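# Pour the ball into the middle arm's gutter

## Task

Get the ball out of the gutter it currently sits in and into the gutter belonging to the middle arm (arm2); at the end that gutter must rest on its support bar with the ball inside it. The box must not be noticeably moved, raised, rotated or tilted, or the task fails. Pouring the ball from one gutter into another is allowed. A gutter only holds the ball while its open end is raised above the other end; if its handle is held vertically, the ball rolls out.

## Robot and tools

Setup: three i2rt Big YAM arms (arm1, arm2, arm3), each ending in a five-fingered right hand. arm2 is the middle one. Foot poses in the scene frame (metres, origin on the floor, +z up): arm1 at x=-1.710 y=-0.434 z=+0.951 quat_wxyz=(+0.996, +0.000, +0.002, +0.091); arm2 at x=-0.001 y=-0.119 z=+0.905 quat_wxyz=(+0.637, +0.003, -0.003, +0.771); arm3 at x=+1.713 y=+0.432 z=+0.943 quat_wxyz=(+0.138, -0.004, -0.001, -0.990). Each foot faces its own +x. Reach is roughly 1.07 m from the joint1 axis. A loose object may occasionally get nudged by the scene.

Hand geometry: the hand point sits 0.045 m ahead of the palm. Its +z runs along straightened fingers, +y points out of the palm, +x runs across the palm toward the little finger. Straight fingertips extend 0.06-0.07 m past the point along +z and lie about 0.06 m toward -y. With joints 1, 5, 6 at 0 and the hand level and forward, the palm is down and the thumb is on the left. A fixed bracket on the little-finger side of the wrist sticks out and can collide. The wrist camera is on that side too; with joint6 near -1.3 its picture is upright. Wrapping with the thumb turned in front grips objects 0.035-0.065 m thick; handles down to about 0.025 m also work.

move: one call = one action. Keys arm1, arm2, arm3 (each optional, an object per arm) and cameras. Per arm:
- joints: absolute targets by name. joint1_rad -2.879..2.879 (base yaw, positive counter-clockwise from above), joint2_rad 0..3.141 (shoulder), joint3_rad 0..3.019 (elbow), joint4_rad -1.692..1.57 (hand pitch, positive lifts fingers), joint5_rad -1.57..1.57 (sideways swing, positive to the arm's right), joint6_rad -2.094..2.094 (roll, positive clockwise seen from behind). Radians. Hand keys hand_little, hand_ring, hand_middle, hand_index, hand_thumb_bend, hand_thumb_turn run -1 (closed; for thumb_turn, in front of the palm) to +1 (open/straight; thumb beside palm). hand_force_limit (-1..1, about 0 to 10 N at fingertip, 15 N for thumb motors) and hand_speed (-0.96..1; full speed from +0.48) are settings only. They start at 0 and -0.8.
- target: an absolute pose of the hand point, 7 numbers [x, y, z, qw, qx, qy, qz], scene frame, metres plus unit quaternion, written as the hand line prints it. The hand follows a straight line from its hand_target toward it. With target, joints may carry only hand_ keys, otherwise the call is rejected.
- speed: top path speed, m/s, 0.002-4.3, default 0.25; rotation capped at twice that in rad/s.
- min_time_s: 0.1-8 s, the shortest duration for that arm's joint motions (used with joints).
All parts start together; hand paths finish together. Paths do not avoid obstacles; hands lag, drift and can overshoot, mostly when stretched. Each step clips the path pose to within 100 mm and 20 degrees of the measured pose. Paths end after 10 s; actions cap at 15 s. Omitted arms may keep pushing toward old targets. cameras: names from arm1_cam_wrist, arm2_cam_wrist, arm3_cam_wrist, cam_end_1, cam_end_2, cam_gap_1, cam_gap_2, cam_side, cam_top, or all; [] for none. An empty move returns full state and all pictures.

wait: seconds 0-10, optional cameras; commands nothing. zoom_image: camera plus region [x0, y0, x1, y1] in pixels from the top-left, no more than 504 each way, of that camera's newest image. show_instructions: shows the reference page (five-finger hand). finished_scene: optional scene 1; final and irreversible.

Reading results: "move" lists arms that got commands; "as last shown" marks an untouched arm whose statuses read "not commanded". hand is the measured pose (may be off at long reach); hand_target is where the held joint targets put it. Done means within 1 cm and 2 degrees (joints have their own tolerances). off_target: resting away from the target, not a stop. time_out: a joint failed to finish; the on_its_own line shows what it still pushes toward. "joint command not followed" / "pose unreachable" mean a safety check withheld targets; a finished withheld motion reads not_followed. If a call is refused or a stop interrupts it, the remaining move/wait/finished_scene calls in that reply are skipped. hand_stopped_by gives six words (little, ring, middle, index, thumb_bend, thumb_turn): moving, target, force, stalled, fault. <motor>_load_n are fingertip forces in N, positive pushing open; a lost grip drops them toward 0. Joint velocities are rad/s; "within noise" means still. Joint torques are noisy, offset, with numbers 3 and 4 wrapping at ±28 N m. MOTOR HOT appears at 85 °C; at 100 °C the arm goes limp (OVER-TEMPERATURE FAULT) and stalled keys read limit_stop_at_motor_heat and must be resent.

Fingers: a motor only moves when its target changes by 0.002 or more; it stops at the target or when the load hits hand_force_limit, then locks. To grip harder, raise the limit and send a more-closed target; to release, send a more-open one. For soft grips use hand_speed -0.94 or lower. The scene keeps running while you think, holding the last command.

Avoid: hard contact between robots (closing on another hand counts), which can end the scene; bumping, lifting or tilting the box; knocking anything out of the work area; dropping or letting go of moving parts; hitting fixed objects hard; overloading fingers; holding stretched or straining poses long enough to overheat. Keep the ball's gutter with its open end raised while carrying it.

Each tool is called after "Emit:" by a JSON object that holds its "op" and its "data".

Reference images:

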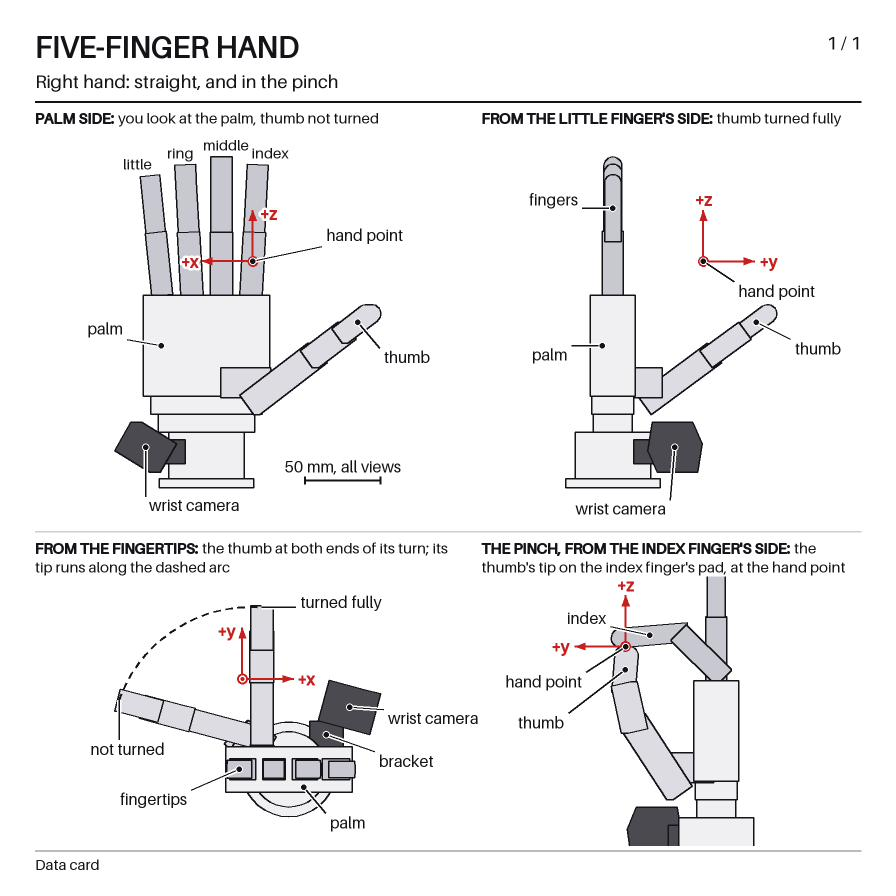

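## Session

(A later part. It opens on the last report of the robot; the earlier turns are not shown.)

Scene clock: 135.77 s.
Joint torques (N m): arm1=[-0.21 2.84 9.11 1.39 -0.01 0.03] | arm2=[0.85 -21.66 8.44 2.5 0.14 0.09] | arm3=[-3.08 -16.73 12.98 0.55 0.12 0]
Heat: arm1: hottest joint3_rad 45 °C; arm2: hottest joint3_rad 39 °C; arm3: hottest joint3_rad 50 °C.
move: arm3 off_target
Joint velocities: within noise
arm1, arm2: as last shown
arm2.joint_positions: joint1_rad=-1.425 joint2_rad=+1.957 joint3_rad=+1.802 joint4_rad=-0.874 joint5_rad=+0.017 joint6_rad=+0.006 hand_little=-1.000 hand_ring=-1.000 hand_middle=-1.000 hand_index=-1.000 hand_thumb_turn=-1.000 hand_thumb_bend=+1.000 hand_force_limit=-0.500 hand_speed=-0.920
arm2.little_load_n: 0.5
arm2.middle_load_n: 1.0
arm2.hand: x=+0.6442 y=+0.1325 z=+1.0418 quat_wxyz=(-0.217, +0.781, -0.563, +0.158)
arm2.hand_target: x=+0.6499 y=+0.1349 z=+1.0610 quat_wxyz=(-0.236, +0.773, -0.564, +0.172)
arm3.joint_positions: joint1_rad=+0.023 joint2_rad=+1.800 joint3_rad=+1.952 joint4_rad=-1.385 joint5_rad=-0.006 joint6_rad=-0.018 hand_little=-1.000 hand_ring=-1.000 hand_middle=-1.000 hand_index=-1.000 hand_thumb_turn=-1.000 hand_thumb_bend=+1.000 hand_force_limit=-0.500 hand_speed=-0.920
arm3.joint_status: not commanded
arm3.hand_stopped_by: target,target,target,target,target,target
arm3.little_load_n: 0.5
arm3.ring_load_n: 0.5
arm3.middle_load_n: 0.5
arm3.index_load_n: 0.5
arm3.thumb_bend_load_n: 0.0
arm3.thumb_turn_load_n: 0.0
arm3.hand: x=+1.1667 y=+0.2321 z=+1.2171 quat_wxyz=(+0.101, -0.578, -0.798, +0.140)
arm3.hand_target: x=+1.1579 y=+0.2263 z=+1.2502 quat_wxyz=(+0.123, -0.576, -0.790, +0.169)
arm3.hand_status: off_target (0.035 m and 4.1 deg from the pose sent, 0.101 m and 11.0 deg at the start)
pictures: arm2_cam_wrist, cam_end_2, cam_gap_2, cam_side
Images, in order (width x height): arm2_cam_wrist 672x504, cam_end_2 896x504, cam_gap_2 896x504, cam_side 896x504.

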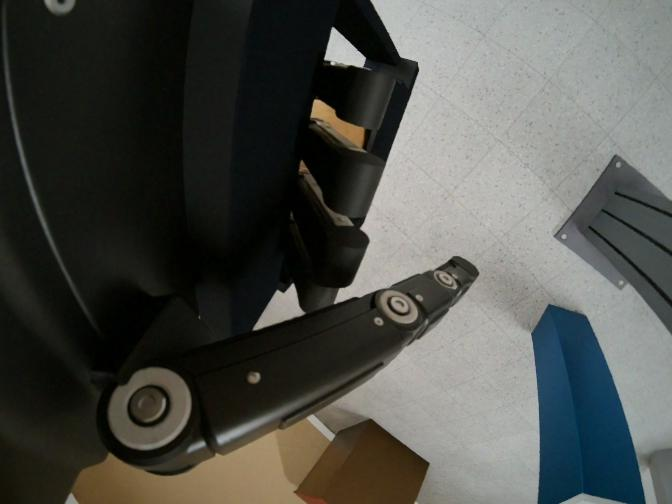

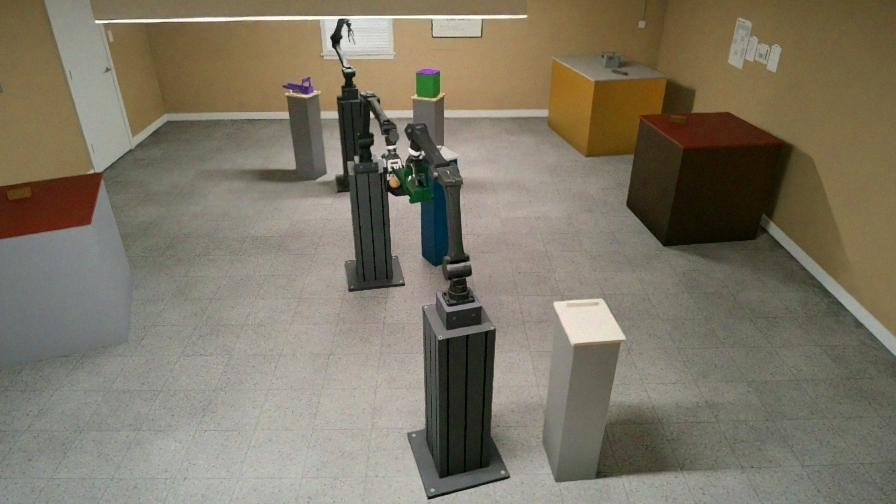

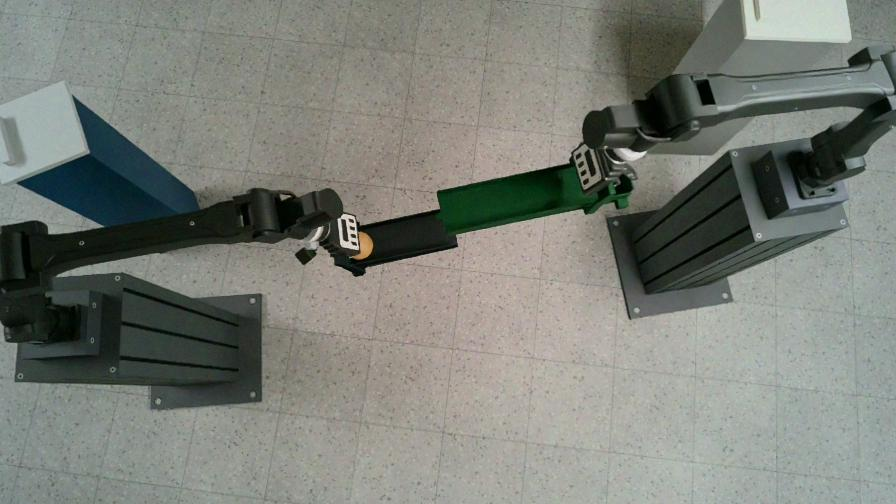

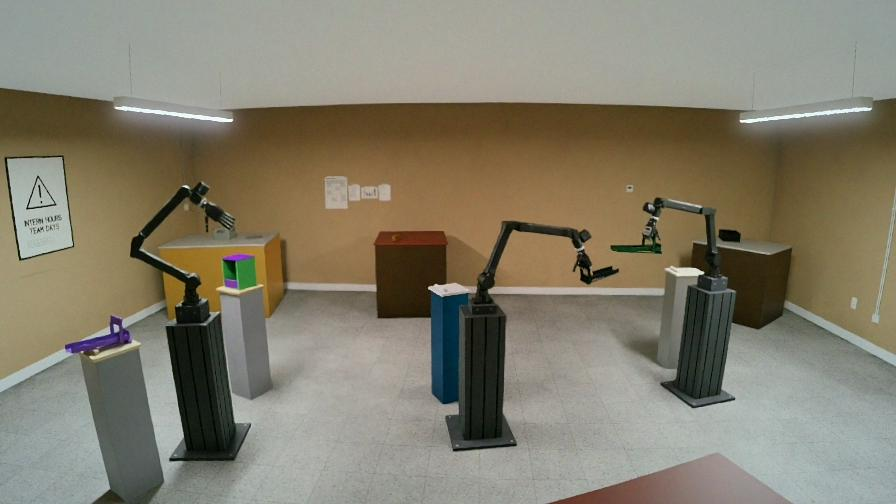

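Emit:
{"op": "move", "data": {"cameras": ["arm2_cam_wrist","cam_gap_2","cam_gap_1","cam_top"]}}

Scene clock: 136.40 s.
Joint torques (N m): arm1=[-0.09 2.96 9.01 1.4 -0.03 0.02] | arm2=[0.85 -21.66 8.46 2.51 0.14 0.09] | arm3=[-2.61 -16.85 12.81 0.83 0.13 0.01]
Heat: arm1: hottest joint3_rad 45 °C; arm2: hottest joint3_rad 39 °C; arm3: hottest joint3_rad 50 °C.
Joint velocities: within noise
arm1.joint_positions: joint1_rad=+0.306 joint2_rad=+0.595 joint3_rad=+1.346 joint4_rad=-1.450 joint5_rad=+0.097 joint6_rad=-1.188 hand_little=+1.000 hand_ring=+1.000 hand_middle=+1.000 hand_index=+1.000 hand_thumb_turn=+1.000 hand_thumb_bend=+1.000 hand_force_limit=+0.000 hand_speed=-0.800
arm1.joint_status: not commanded
arm1.hand_stopped_by: target,target,target,target,target,target
arm1.little_load_n: 0.0
arm1.ring_load_n: 0.0
arm1.middle_load_n: 0.0
arm1.index_load_n: 0.0
arm1.thumb_bend_load_n: 0.0
arm1.thumb_turn_load_n: 0.0
arm1.hand: x=-1.5074 y=-0.3989 z=+1.4019 quat_wxyz=(-0.138, +0.906, +0.027, +0.399) (m; scene frame)
arm1.hand_target: x=-1.5070 y=-0.3988 z=+1.4132 quat_wxyz=(-0.144, +0.900, +0.026, +0.411) (m; scene frame)
arm1.hand_status: not commanded
arm2.joint_positions: joint1_rad=-1.425 joint2_rad=+1.957 joint3_rad=+1.802 joint4_rad=-0.874 joint5_rad=+0.017 joint6_rad=+0.006 hand_little=-1.000 hand_ring=-1.000 hand_middle=-1.000 hand_index=-1.000 hand_thumb_turn=-1.000 hand_thumb_bend=+1.000 hand_force_limit=-0.500 hand_speed=-0.920
arm2.joint_status: not commanded
arm2.hand_stopped_by: target,target,target,target,target,target
arm2.little_load_n: 0.0
arm2.ring_load_n: 0.5
arm2.middle_load_n: 0.5
arm2.index_load_n: 0.5
arm2.thumb_bend_load_n: 0.0
arm2.thumb_turn_load_n: 0.0
arm2.hand: x=+0.6442 y=+0.1325 z=+1.0418 quat_wxyz=(-0.217, +0.781, -0.563, +0.158) (m; scene frame)
arm2.hand_target: x=+0.6499 y=+0.1349 z=+1.0610 quat_wxyz=(-0.236, +0.773, -0.564, +0.172) (m; scene frame)
arm2.hand_status: not commanded
arm3.joint_positions: joint1_rad=+0.023 joint2_rad=+1.800 joint3_rad=+1.952 joint4_rad=-1.385 joint5_rad=-0.006 joint6_rad=-0.018 hand_little=-1.000 hand_ring=-1.000 hand_middle=-1.000 hand_index=-1.000 hand_thumb_turn=-1.000 hand_thumb_bend=+1.000 hand_force_limit=-0.500 hand_speed=-0.920
arm3.joint_status: not commanded
arm3.hand_stopped_by: target,target,target,target,target,target
arm3.little_load_n: 0.5
arm3.ring_load_n: 0.0
arm3.middle_load_n: 0.5
arm3.index_load_n: 0.5
arm3.thumb_bend_load_n: 0.0
arm3.thumb_turn_load_n: 0.0
arm3.hand: x=+1.1667 y=+0.2321 z=+1.2171 quat_wxyz=(+0.101, -0.578, -0.798, +0.140) (m; scene frame)
arm3.hand_target: x=+1.1579 y=+0.2263 z=+1.2502 quat_wxyz=(+0.123, -0.576, -0.790, +0.169) (m; scene frame)
arm3.hand_status: off_target (0.035 m and 4.1 deg from the pose sent, 0.101 m and 11.0 deg at the start)
pictures: arm2_cam_wrist, cam_gap_1, cam_gap_2, cam_top
Images, in order (width x height): arm2_cam_wrist 672x504, cam_gap_1 896x504, cam_gap_2 896x504, cam_top 896x504.

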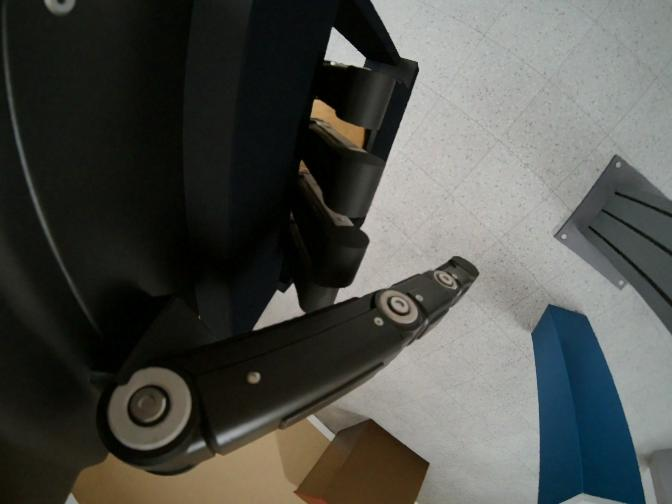

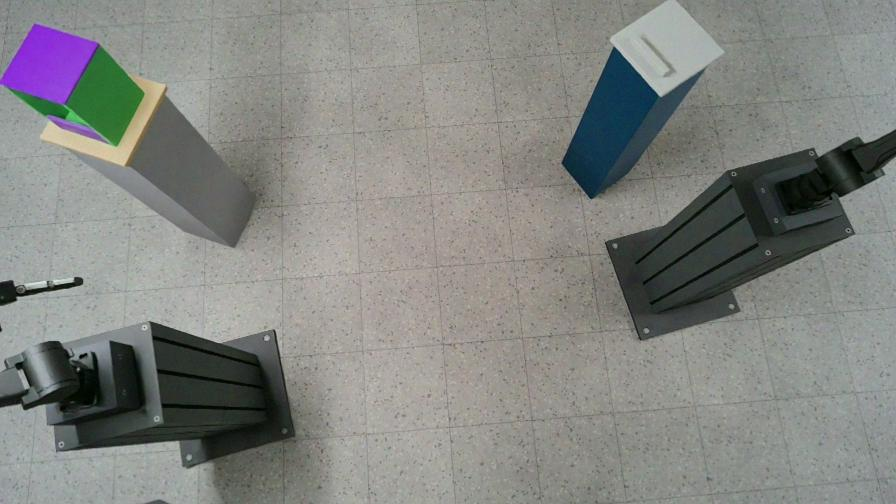

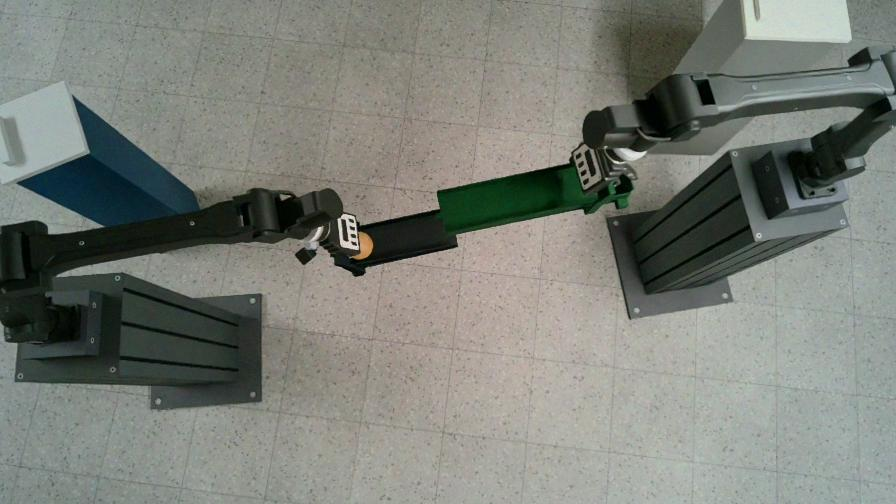

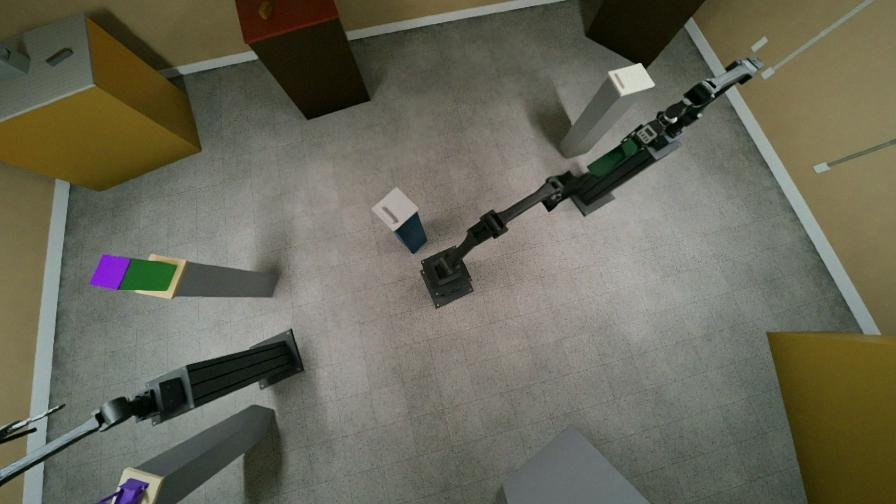

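Emit:
{"op": "zoom_image", "data": {"camera": "cam_gap_2", "region": [280, 170, 480, 290]}}

Emit:
{"op": "zoom_image", "data": {"camera": "arm2_cam_wrist", "region": [180, 0, 480, 320]}}

Scaled by 2.520 from the camera's image (finer frame: 1280x720).

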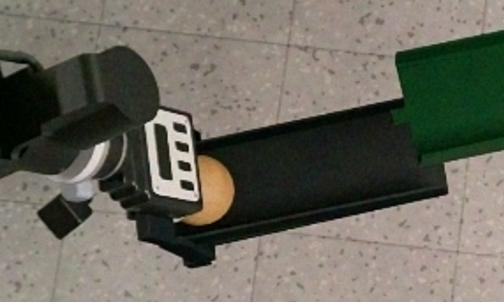

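Scaled by 1.575 from the camera's image (finer frame: 960x720).

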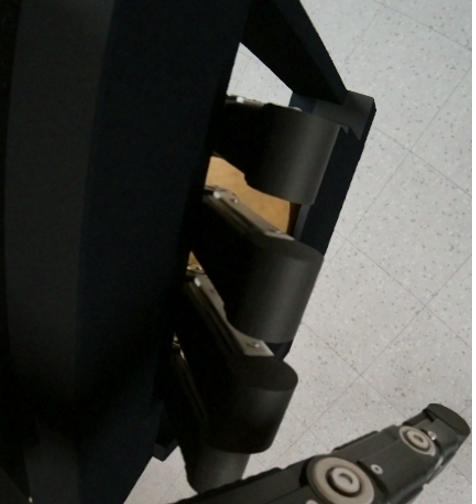

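Emit:
{"op": "move", "data": {"cameras": ["cam_side","cam_end_1","cam_end_2","arm3_cam_wrist"]}}

Scene clock: 136.77 s.
Joint torques (N m): arm1=[-0.21 2.78 9.03 1.42 -0.01 0.03] | arm2=[0.85 -21.6 8.43 2.51 0.15 0.09] | arm3=[-2.9 -17.44 12.75 0.61 0.11 -0.01]
Heat: arm1: hottest joint3_rad 45 °C; arm2: hottest joint3_rad 39 °C; arm3: hottest joint3_rad 51 °C.
Joint velocities: within noise
arm1.joint_positions: joint1_rad=+0.306 joint2_rad=+0.595 joint3_rad=+1.346 joint4_rad=-1.450 joint5_rad=+0.097 joint6_rad=-1.188 hand_little=+1.000 hand_ring=+1.000 hand_middle=+1.000 hand_index=+1.000 hand_thumb_turn=+1.000 hand_thumb_bend=+1.000 hand_force_limit=+0.000 hand_speed=-0.800
arm1.joint_status: not commanded
arm1.hand_stopped_by: target,target,target,target,target,target
arm1.little_load_n: 0.0
arm1.ring_load_n: 0.0
arm1.middle_load_n: 0.0
arm1.index_load_n: 0.0
arm1.thumb_bend_load_n: 0.0
arm1.thumb_turn_load_n: 0.0
arm1.hand: x=-1.5074 y=-0.3989 z=+1.4019 quat_wxyz=(-0.138, +0.906, +0.027, +0.399) (m; scene frame)
arm1.hand_target: x=-1.5070 y=-0.3988 z=+1.4132 quat_wxyz=(-0.144, +0.900, +0.026, +0.411) (m; scene frame)
arm1.hand_status: not commanded
arm2.joint_positions: joint1_rad=-1.425 joint2_rad=+1.957 joint3_rad=+1.802 joint4_rad=-0.874 joint5_rad=+0.017 joint6_rad=+0.006 hand_little=-1.000 hand_ring=-1.000 hand_middle=-1.000 hand_index=-1.000 hand_thumb_turn=-1.000 hand_thumb_bend=+1.000 hand_force_limit=-0.500 hand_speed=-0.920
arm2.joint_status: not commanded
arm2.hand_stopped_by: target,target,target,target,target,target
arm2.little_load_n: 0.0
arm2.ring_load_n: 0.5
arm2.middle_load_n: 0.5
arm2.index_load_n: 0.5
arm2.thumb_bend_load_n: 0.0
arm2.thumb_turn_load_n: 0.0
arm2.hand: x=+0.6442 y=+0.1325 z=+1.0418 quat_wxyz=(-0.217, +0.781, -0.563, +0.158) (m; scene frame)
arm2.hand_target: x=+0.6499 y=+0.1349 z=+1.0610 quat_wxyz=(-0.236, +0.773, -0.564, +0.172) (m; scene frame)
arm2.hand_status: not commanded
arm3.joint_positions: joint1_rad=+0.023 joint2_rad=+1.800 joint3_rad=+1.952 joint4_rad=-1.385 joint5_rad=-0.006 joint6_rad=-0.018 hand_little=-1.000 hand_ring=-1.000 hand_middle=-1.000 hand_index=-1.000 hand_thumb_turn=-1.000 hand_thumb_bend=+1.000 hand_force_limit=-0.500 hand_speed=-0.920
arm3.joint_status: not commanded
arm3.hand_stopped_by: target,target,target,target,target,target
arm3.little_load_n: 0.0
arm3.ring_load_n: 0.5
arm3.middle_load_n: 0.0
arm3.index_load_n: 0.0
arm3.thumb_bend_load_n: 0.0
arm3.thumb_turn_load_n: 0.0
arm3.hand: x=+1.1667 y=+0.2321 z=+1.2171 quat_wxyz=(+0.101, -0.578, -0.798, +0.140) (m; scene frame)
arm3.hand_target: x=+1.1579 y=+0.2263 z=+1.2502 quat_wxyz=(+0.123, -0.576, -0.790, +0.169) (m; scene frame)
arm3.hand_status: off_target (0.035 m and 4.1 deg from the pose sent, 0.101 m and 11.0 deg at the start)
pictures: arm3_cam_wrist, cam_end_1, cam_end_2, cam_side
Images, in order (width x height): arm3_cam_wrist 672x504, cam_end_1 896x504, cam_end_2 896x504, cam_side 896x504.

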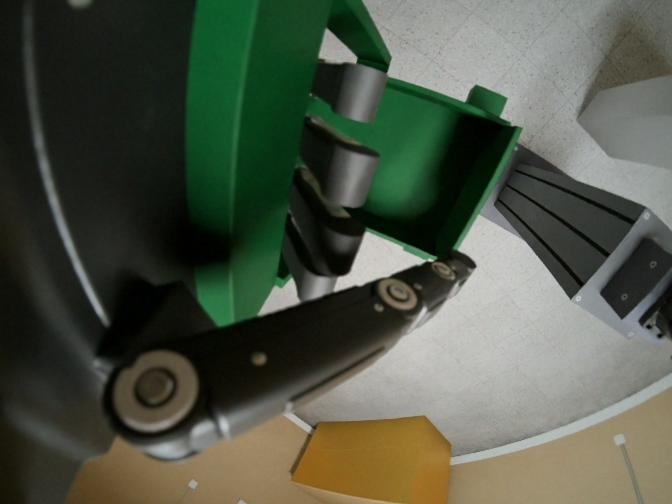

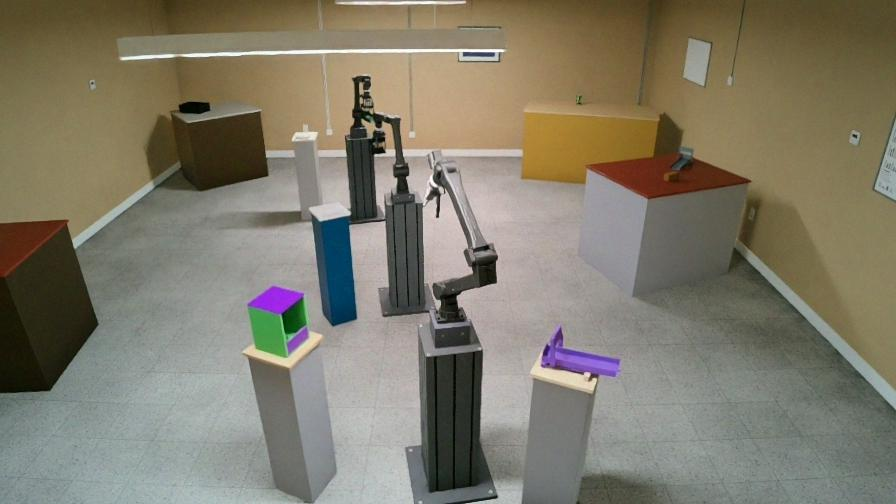

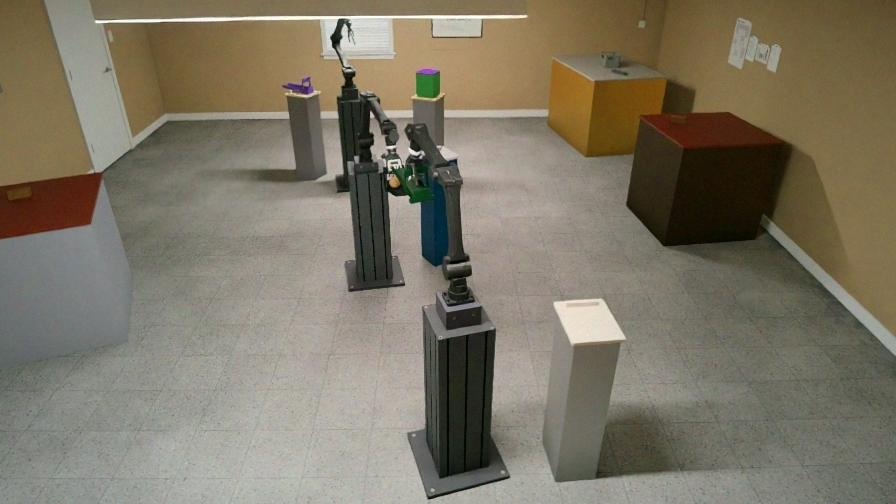

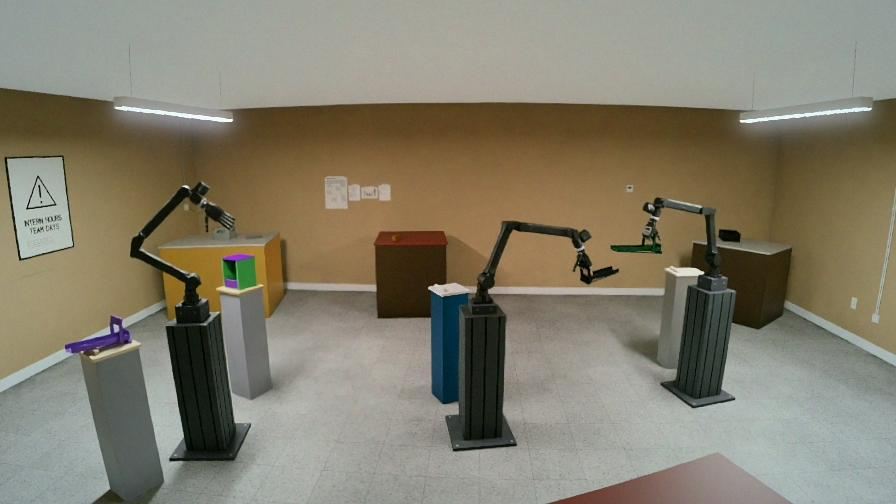

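Emit:
{"op": "zoom_image", "data": {"camera": "cam_side", "region": [550, 190, 680, 300]}}

Emit:
{"op": "zoom_image", "data": {"camera": "cam_end_2", "region": [360, 120, 460, 220]}}

Scaled by 3.877 from the camera's image (finer frame: 1280x720).

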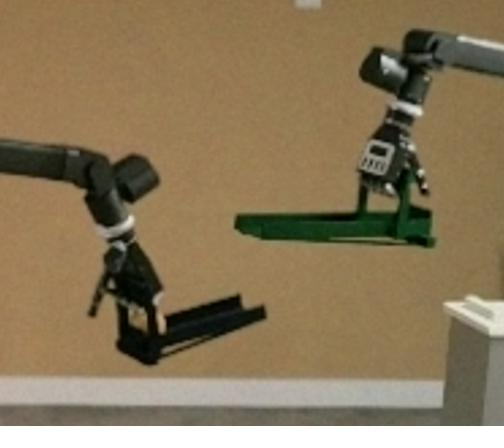

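Scaled by 5.040 from the camera's image (finer frame: 1280x720).

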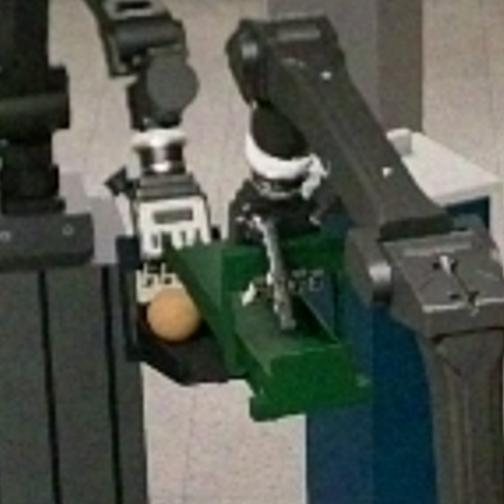

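Emit:
{"op": "move", "data": {"arm3": {"target": [1.331, 0.814, 1.17, -0.1405, 0.5852, 0.7766, -0.1864], "speed": 0.2}, "arm2": {"target": [0.650, 0.135, 1.071, -0.253, 0.719, -0.524, 0.184], "speed": 0.08}, "cameras": ["arm2_cam_wrist","cam_gap_2","cam_side"]}}

arm2: "target": qw, qx, qy, qz must be a unit quaternion (the sum of their squares is 1)
Scene clock: 137.43 s.
Joint torques (N m): arm1=[-0.38 2.61 9.07 1.35 -0.01 0.03] | arm2=[0.85 -21.66 8.43 2.5 0.14 0.1] | arm3=[-2.9 -16.73 12.82 0.72 0.15 0.02]
Heat: arm1: hottest joint3_rad 45 °C; arm2: hottest joint3_rad 39 °C; arm3: hottest joint3_rad 51 °C.
Joint velocities: within noise
arm1.joint_positions: joint1_rad=+0.306 joint2_rad=+0.595 joint3_rad=+1.346 joint4_rad=-1.450 joint5_rad=+0.097 joint6_rad=-1.188 hand_little=+1.000 hand_ring=+1.000 hand_middle=+1.000 hand_index=+1.000 hand_thumb_turn=+1.000 hand_thumb_bend=+1.000 hand_force_limit=+0.000 hand_speed=-0.800
arm1.joint_status: not commanded
arm1.hand_stopped_by: target,target,target,target,target,target
arm1.little_load_n: 0.0
arm1.ring_load_n: 0.0
arm1.middle_load_n: 0.0
arm1.index_load_n: 0.0
arm1.thumb_bend_load_n: 0.0
arm1.thumb_turn_load_n: 0.0
arm1.hand: x=-1.5074 y=-0.3989 z=+1.4019 quat_wxyz=(-0.138, +0.906, +0.027, +0.399)
arm1.hand_target: x=-1.5070 y=-0.3988 z=+1.4132 quat_wxyz=(-0.144, +0.900, +0.026, +0.411)
arm1.hand_status: not commanded
arm2.joint_positions: joint1_rad=-1.425 joint2_rad=+1.957 joint3_rad=+1.802 joint4_rad=-0.874 joint5_rad=+0.017 joint6_rad=+0.006 hand_little=-1.000 hand_ring=-1.000 hand_middle=-1.000 hand_index=-1.000 hand_thumb_turn=-1.000 hand_thumb_bend=+1.000 hand_force_limit=-0.500 hand_speed=-0.920
arm2.joint_status: not commanded
arm2.hand_stopped_by: target,target,target,target,target,target
arm2.little_load_n: 0.0
arm2.ring_load_n: 0.5
arm2.middle_load_n: 0.5
arm2.index_load_n: 1.0
arm2.thumb_bend_load_n: 0.0
arm2.thumb_turn_load_n: 0.0
arm2.hand: x=+0.6442 y=+0.1325 z=+1.0418 quat_wxyz=(-0.217, +0.781, -0.563, +0.158)
arm2.hand_target: x=+0.6499 y=+0.1349 z=+1.0610 quat_wxyz=(-0.236, +0.773, -0.564, +0.172)
arm2.hand_status: not commanded
arm3.joint_positions: joint1_rad=+0.023 joint2_rad=+1.800 joint3_rad=+1.952 joint4_rad=-1.385 joint5_rad=-0.006 joint6_rad=-0.018 hand_little=-1.000 hand_ring=-1.000 hand_middle=-1.000 hand_index=-1.000 hand_thumb_turn=-1.000 hand_thumb_bend=+1.000 hand_force_limit=-0.500 hand_speed=-0.920
arm3.joint_status: not commanded
arm3.hand_stopped_by: target,target,target,target,target,target
arm3.little_load_n: 0.5
arm3.ring_load_n: 0.5
arm3.middle_load_n: 0.5
arm3.index_load_n: 0.5
arm3.thumb_bend_load_n: 0.0
arm3.thumb_turn_load_n: 0.0
arm3.hand: x=+1.1667 y=+0.2321 z=+1.2171 quat_wxyz=(+0.101, -0.578, -0.798, +0.140)
arm3.hand_target: x=+1.1579 y=+0.2263 z=+1.2502 quat_wxyz=(+0.123, -0.576, -0.790, +0.169)
arm3.hand_status: off_target (0.035 m and 4.1 deg from the pose sent, 0.101 m and 11.0 deg at the start)
pictures: none

Emit:
{"op": "move", "data": {"arm3": {"target": [1.133, 0.59, 1.24, -0.1405, 0.5852, 0.7766, -0.1864], "speed": 0.15}, "cameras": ["arm2_cam_wrist","cam_gap_2","cam_side"]}}

Emit:
{"op": "move", "data": {"arm3": {"target": [1.331, 0.814, 1.17, -0.1405, 0.5852, 0.7766, -0.1864], "speed": 0.2}, "arm2": {"target": [0.650, 0.135, 1.071, -0.28956, 0.75432, -0.55006, 0.21115], "speed": 0.08}, "cameras": ["arm2_cam_wrist","cam_gap_2","cam_side"]}}

Scene clock: 140.87 s.
Joint torques (N m): arm1=[-0.32 2.9 9.01 1.37 -0.02 0.01] | arm2=[0.91 -21.6 8.44 2.5 0.14 0.1] | arm3=[-2.37 -16.67 13.71 0.34 -0.4 -0.21]
Heat: arm1: hottest joint3_rad 45 °C; arm2: hottest joint3_rad 40 °C; arm3: hottest joint3_rad 51 °C.
move: arm3 off_target
Joint velocities: within noise
arm1.joint_positions: joint1_rad=+0.306 joint2_rad=+0.595 joint3_rad=+1.346 joint4_rad=-1.450 joint5_rad=+0.097 joint6_rad=-1.188 hand_little=+1.000 hand_ring=+1.000 hand_middle=+1.000 hand_index=+1.000 hand_thumb_turn=+1.000 hand_thumb_bend=+1.000 hand_force_limit=+0.000 hand_speed=-0.800
arm1.joint_status: not commanded
arm1.hand_stopped_by: target,target,target,target,target,target
arm1.little_load_n: 0.0
arm1.ring_load_n: 0.0
arm1.middle_load_n: 0.0
arm1.index_load_n: 0.5
arm1.thumb_bend_load_n: 0.5
arm1.thumb_turn_load_n: 0.0
arm1.hand: x=-1.5074 y=-0.3989 z=+1.4019 quat_wxyz=(-0.138, +0.906, +0.027, +0.399)
arm1.hand_target: x=-1.5070 y=-0.3988 z=+1.4132 quat_wxyz=(-0.144, +0.900, +0.026, +0.411)
arm1.hand_status: not commanded
arm2.joint_positions: joint1_rad=-1.425 joint2_rad=+1.957 joint3_rad=+1.802 joint4_rad=-0.874 joint5_rad=+0.017 joint6_rad=+0.006 hand_little=-1.000 hand_ring=-1.000 hand_middle=-1.000 hand_index=-1.000 hand_thumb_turn=-1.000 hand_thumb_bend=+1.000 hand_force_limit=-0.500 hand_speed=-0.920
arm2.joint_status: not commanded
arm2.hand_stopped_by: target,target,target,target,target,target
arm2.little_load_n: 0.0
arm2.ring_load_n: 0.5
arm2.middle_load_n: 1.0
arm2.index_load_n: 0.5
arm2.thumb_bend_load_n: 0.0
arm2.thumb_turn_load_n: 0.0
arm2.hand: x=+0.6442 y=+0.1325 z=+1.0418 quat_wxyz=(-0.217, +0.781, -0.563, +0.158)
arm2.hand_target: x=+0.6499 y=+0.1349 z=+1.0610 quat_wxyz=(-0.236, +0.773, -0.564, +0.172)
arm2.hand_status: not commanded
arm3.joint_positions: joint1_rad=-0.621 joint2_rad=+1.847 joint3_rad=+1.990 joint4_rad=-1.399 joint5_rad=-0.260 joint6_rad=-0.550 hand_little=-1.000 hand_ring=-1.000 hand_middle=-1.000 hand_index=-1.000 hand_thumb_turn=-1.000 hand_thumb_bend=+1.000 hand_force_limit=-0.500 hand_speed=-0.920
arm3.joint_status: not commanded
arm3.hand_stopped_by: target,target,target,target,target,target
arm3.little_load_n: 0.0
arm3.ring_load_n: 0.0
arm3.middle_load_n: 0.5
arm3.index_load_n: 0.5
arm3.thumb_bend_load_n: 0.0
arm3.thumb_turn_load_n: 0.0
arm3.hand: x=+1.1486 y=+0.5894 z=+1.2070 quat_wxyz=(+0.106, -0.602, -0.772, +0.176)
arm3.hand_target: x=+1.1363 y=+0.5901 z=+1.2388 quat_wxyz=(+0.138, -0.586, -0.775, +0.189)
arm3.hand_status: off_target (0.037 m and 4.5 deg from the pose sent, 0.360 m and 7.5 deg at the start)
Images, in order (width x height): arm2_cam_wrist 672x504, cam_gap_2 896x504, cam_side 896x504.

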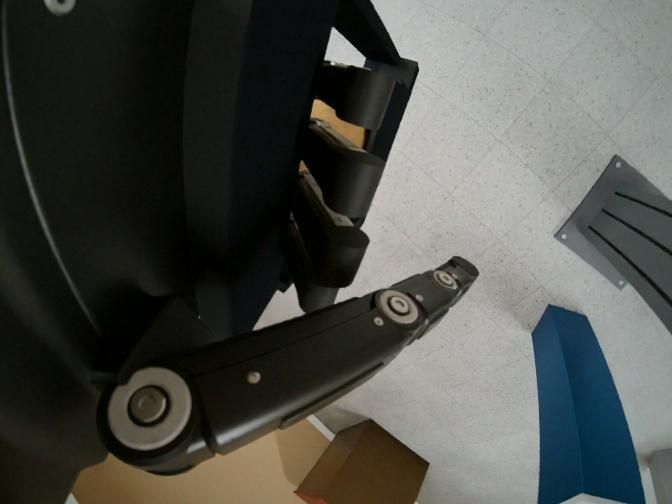

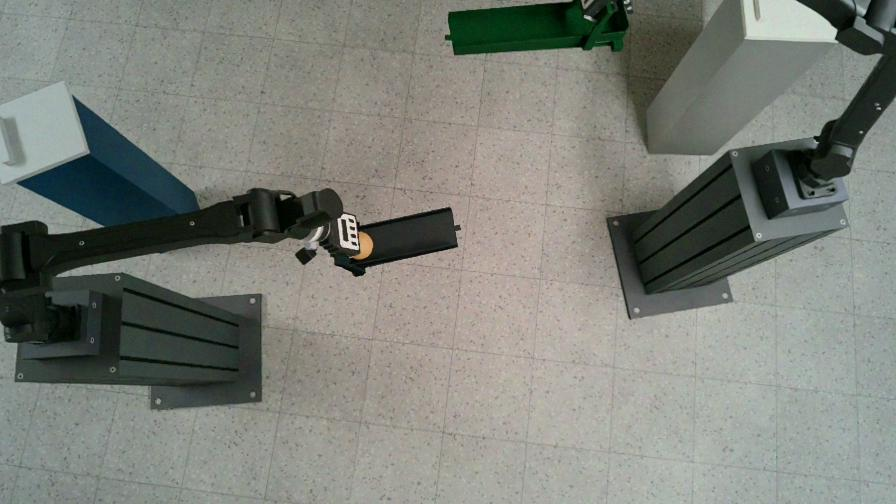

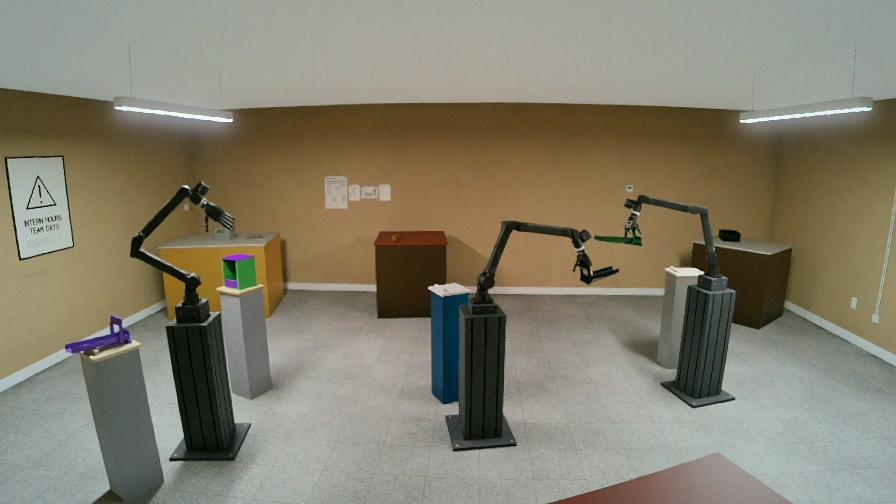

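Scene clock: 143.27 s.
Joint torques (N m): arm1=[-0.44 2.9 9.07 1.43 -0.03 0.02] | arm2=[0.91 -20.78 8.42 2.91 0.18 0.08] | arm3=[-2.96 -16.26 9.21 0.23 -0.6 -0.22]
Heat: arm1: hottest joint3_rad 45 °C; arm2: hottest joint3_rad 40 °C; arm3: hottest joint3_rad 51 °C.
move: arm2 off_target; arm3 done
Joint velocities: within noise
arm1: as last shown
arm1.index_load_n: 0.0
arm1.thumb_bend_load_n: 0.0
arm2.joint_positions: joint1_rad=-1.425 joint2_rad=+1.868 joint3_rad=+1.650 joint4_rad=-0.676 joint5_rad=+0.018 joint6_rad=+0.006 hand_little=-1.000 hand_ring=-1.000 hand_middle=-1.000 hand_index=-1.000 hand_thumb_turn=-1.000 hand_thumb_bend=+1.000 hand_force_limit=-0.500 hand_speed=-0.920
arm2.joint_status: not commanded
arm2.hand_stopped_by: target,target,target,target,target,target
arm2.little_load_n: 0.0
arm2.ring_load_n: 0.5
arm2.middle_load_n: 0.5
arm2.index_load_n: 0.5
arm2.thumb_bend_load_n: 0.0
arm2.thumb_turn_load_n: 0.0
arm2.hand: x=+0.6445 y=+0.1322 z=+1.0492 quat_wxyz=(-0.269, +0.764, -0.553, +0.196)
arm2.hand_target: x=+0.6501 y=+0.1350 z=+1.0715 quat_wxyz=(-0.290, +0.754, -0.550, +0.211)
arm2.hand_status: off_target (0.023 m and 3.2 deg from the pose sent, 0.030 m and 10.9 deg at the start)
arm3.joint_positions: joint1_rad=-1.144 joint2_rad=+1.755 joint3_rad=+1.752 joint4_rad=-1.378 joint5_rad=-0.414 joint6_rad=-1.084 hand_little=-1.000 hand_ring=-1.000 hand_middle=-1.000 hand_index=-1.000 hand_thumb_turn=-1.000 hand_thumb_bend=+1.000 hand_force_limit=-0.500 hand_speed=-0.920
arm3.joint_status: not commanded
arm3.hand_stopped_by: target,target,target,target,target,target
arm3.little_load_n: 0.5
arm3.ring_load_n: 0.5
arm3.middle_load_n: 0.5
arm3.index_load_n: 1.0
arm3.thumb_bend_load_n: 0.0
arm3.thumb_turn_load_n: 0.0
arm3.hand: x=+1.3360 y=+0.8145 z=+1.1613 quat_wxyz=(+0.132, -0.595, -0.770, +0.187)
arm3.hand_target: x=+1.3325 y=+0.8126 z=+1.1707 quat_wxyz=(+0.141, -0.585, -0.776, +0.189)
arm3.hand_status: done (0.010 m and 1.7 deg from the pose sent, 0.292 m and 4.5 deg at the start)
Images, in order (width x height): arm2_cam_wrist 672x504, cam_gap_2 896x504, cam_side 896x504.

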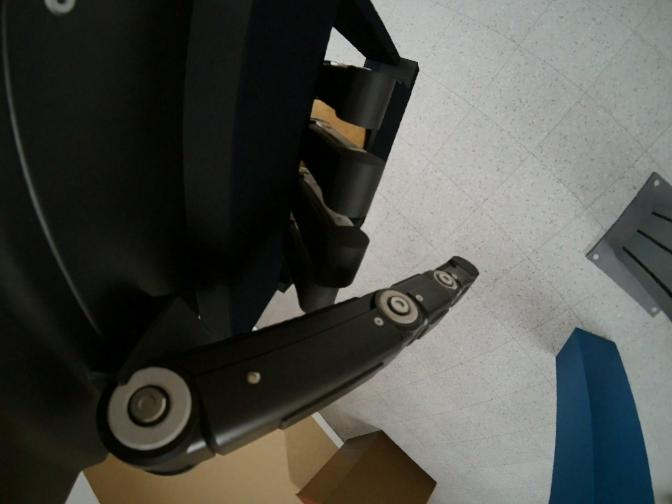

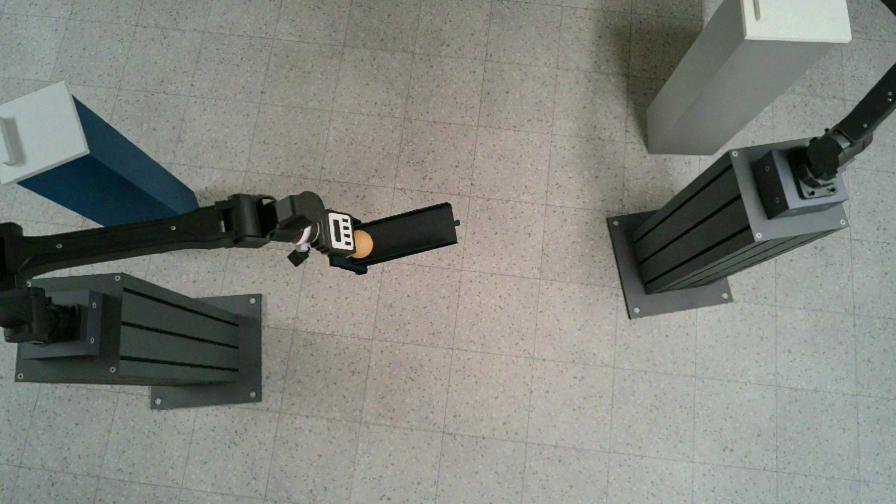

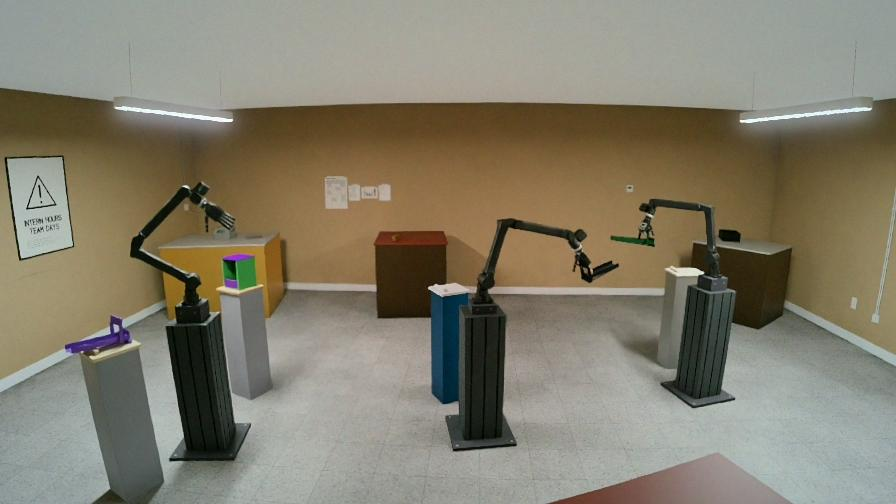

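Emit:
{"op": "zoom_image", "data": {"camera": "cam_gap_2", "region": [290, 190, 480, 290]}}

Emit:
{"op": "zoom_image", "data": {"camera": "cam_side", "region": [555, 220, 635, 290]}}

Emit:
{"op": "zoom_image", "data": {"camera": "arm2_cam_wrist", "region": [240, 20, 440, 320]}}

Scaled by 2.653 from the camera's image (finer frame: 1280x720).

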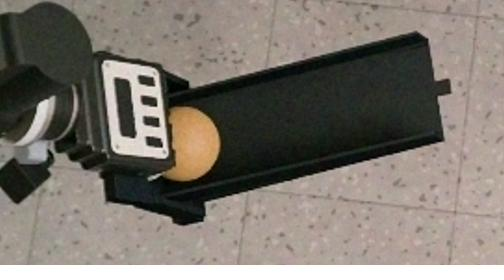

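Scaled by 6.300 from the camera's image (finer frame: 1280x720).

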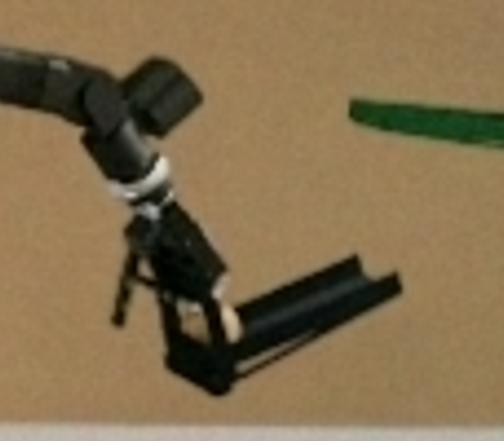

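Scaled by 1.680 from the camera's image (finer frame: 960x720).

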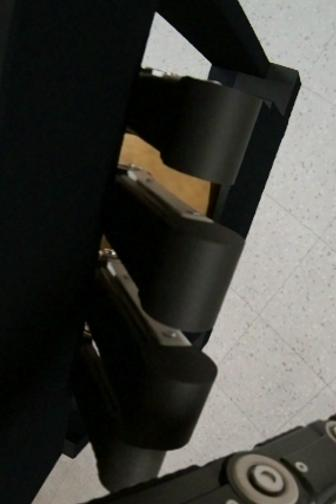

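Emit:
{"op": "move", "data": {"arm3": {"target": [1.578, 0.934, 1.12, -0.1405, 0.5852, 0.7766, -0.1864], "speed": 0.2}, "arm2": {"target": [0.508, 0.24, 1.085, -0.26911, 0.93848, -0.20806, 0.05966], "speed": 0.13}, "cameras": ["arm2_cam_wrist","cam_gap_2"]}}

Scene clock: 148.33 s.
Joint torques (N m): arm1=[-0.15 2.84 9.03 1.37 -0.01 0.03] | arm2=[1.32 -18.9 12.51 0.95 -0.43 -0.11] | arm3=[-2.67 -15.21 10.97 -0.64 -0.66 -0.22]
Heat: arm1: hottest joint3_rad 46 °C; arm2: hottest joint3_rad 40 °C; arm3: hottest joint3_rad 50 °C.
move: arm2 off_target; arm3 off_target
Joint velocities: within noise
arm1: as last shown
arm1.little_load_n: -0.5
arm2.joint_positions: joint1_rad=-1.232 joint2_rad=+1.838 joint3_rad=+1.665 joint4_rad=-0.992 joint5_rad=-0.287 joint6_rad=-0.519 hand_little=-1.000 hand_ring=-1.000 hand_middle=-1.000 hand_index=-1.000 hand_thumb_turn=-1.000 hand_thumb_bend=+1.000 hand_force_limit=-0.500 hand_speed=-0.920
arm2.joint_status: not commanded
arm2.hand_stopped_by: target,target,target,target,target,target
arm2.little_load_n: 0.0
arm2.ring_load_n: 0.5
arm2.middle_load_n: 0.5
arm2.index_load_n: 0.5
arm2.thumb_bend_load_n: 0.0
arm2.thumb_turn_load_n: 0.0
arm2.hand: x=+0.4962 y=+0.2287 z=+1.0534 quat_wxyz=(-0.245, +0.943, -0.224, +0.040)
arm2.hand_target: x=+0.5077 y=+0.2396 z=+1.0855 quat_wxyz=(-0.268, +0.939, -0.208, +0.061)
arm2.hand_status: off_target (0.036 m and 4.0 deg from the pose sent, 0.178 m and 47.2 deg at the start)
arm3.joint_positions: joint1_rad=-1.640 joint2_rad=+1.796 joint3_rad=+1.662 joint4_rad=-1.508 joint5_rad=-0.457 joint6_rad=-1.640 hand_little=-1.000 hand_ring=-1.000 hand_middle=-1.000 hand_index=-1.000 hand_thumb_turn=-1.000 hand_thumb_bend=+1.000 hand_force_limit=-0.500 hand_speed=-0.920
arm3.joint_status: not commanded
arm3.hand_stopped_by: target,target,target,target,target,target
arm3.little_load_n: 0.5
arm3.ring_load_n: 0.5
arm3.middle_load_n: 0.5
arm3.index_load_n: 0.5
arm3.thumb_bend_load_n: 0.0
arm3.thumb_turn_load_n: 0.0
arm3.hand: x=+1.5815 y=+0.9206 z=+1.1028 quat_wxyz=(+0.124, -0.593, -0.771, +0.197)
arm3.hand_target: x=+1.5779 y=+0.9311 z=+1.1202 quat_wxyz=(+0.142, -0.584, -0.776, +0.189)
arm3.hand_status: off_target (0.022 m and 2.5 deg from the pose sent, 0.273 m and 1.7 deg at the start)
Images, in order (width x height): arm2_cam_wrist 672x504, cam_gap_2 896x504.

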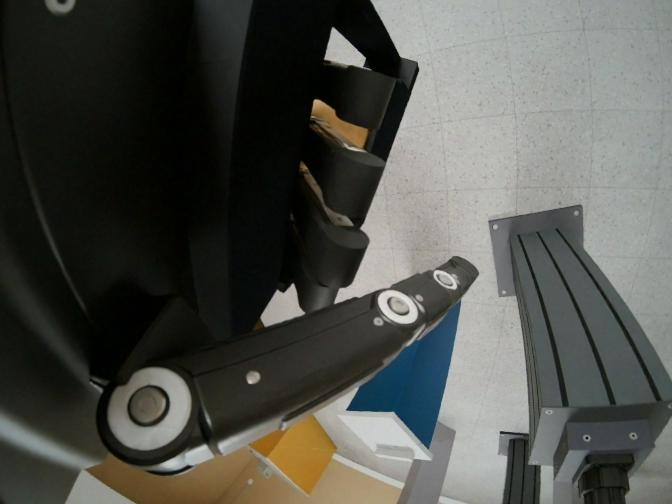

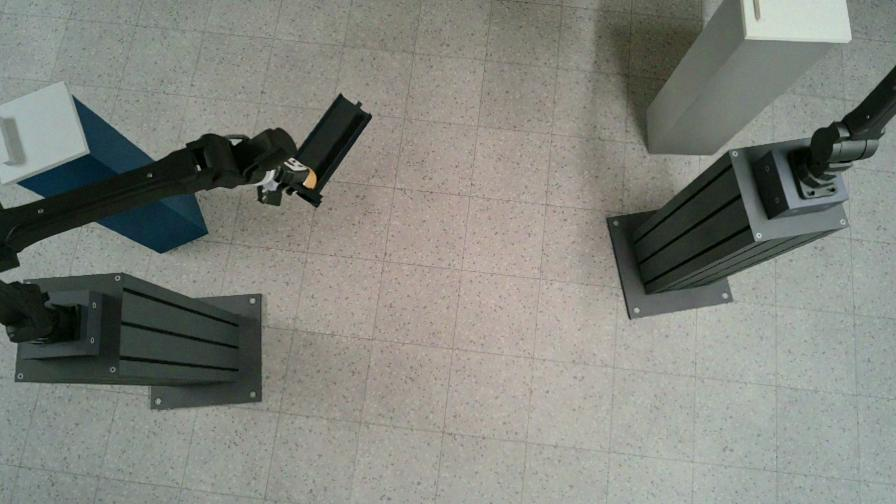

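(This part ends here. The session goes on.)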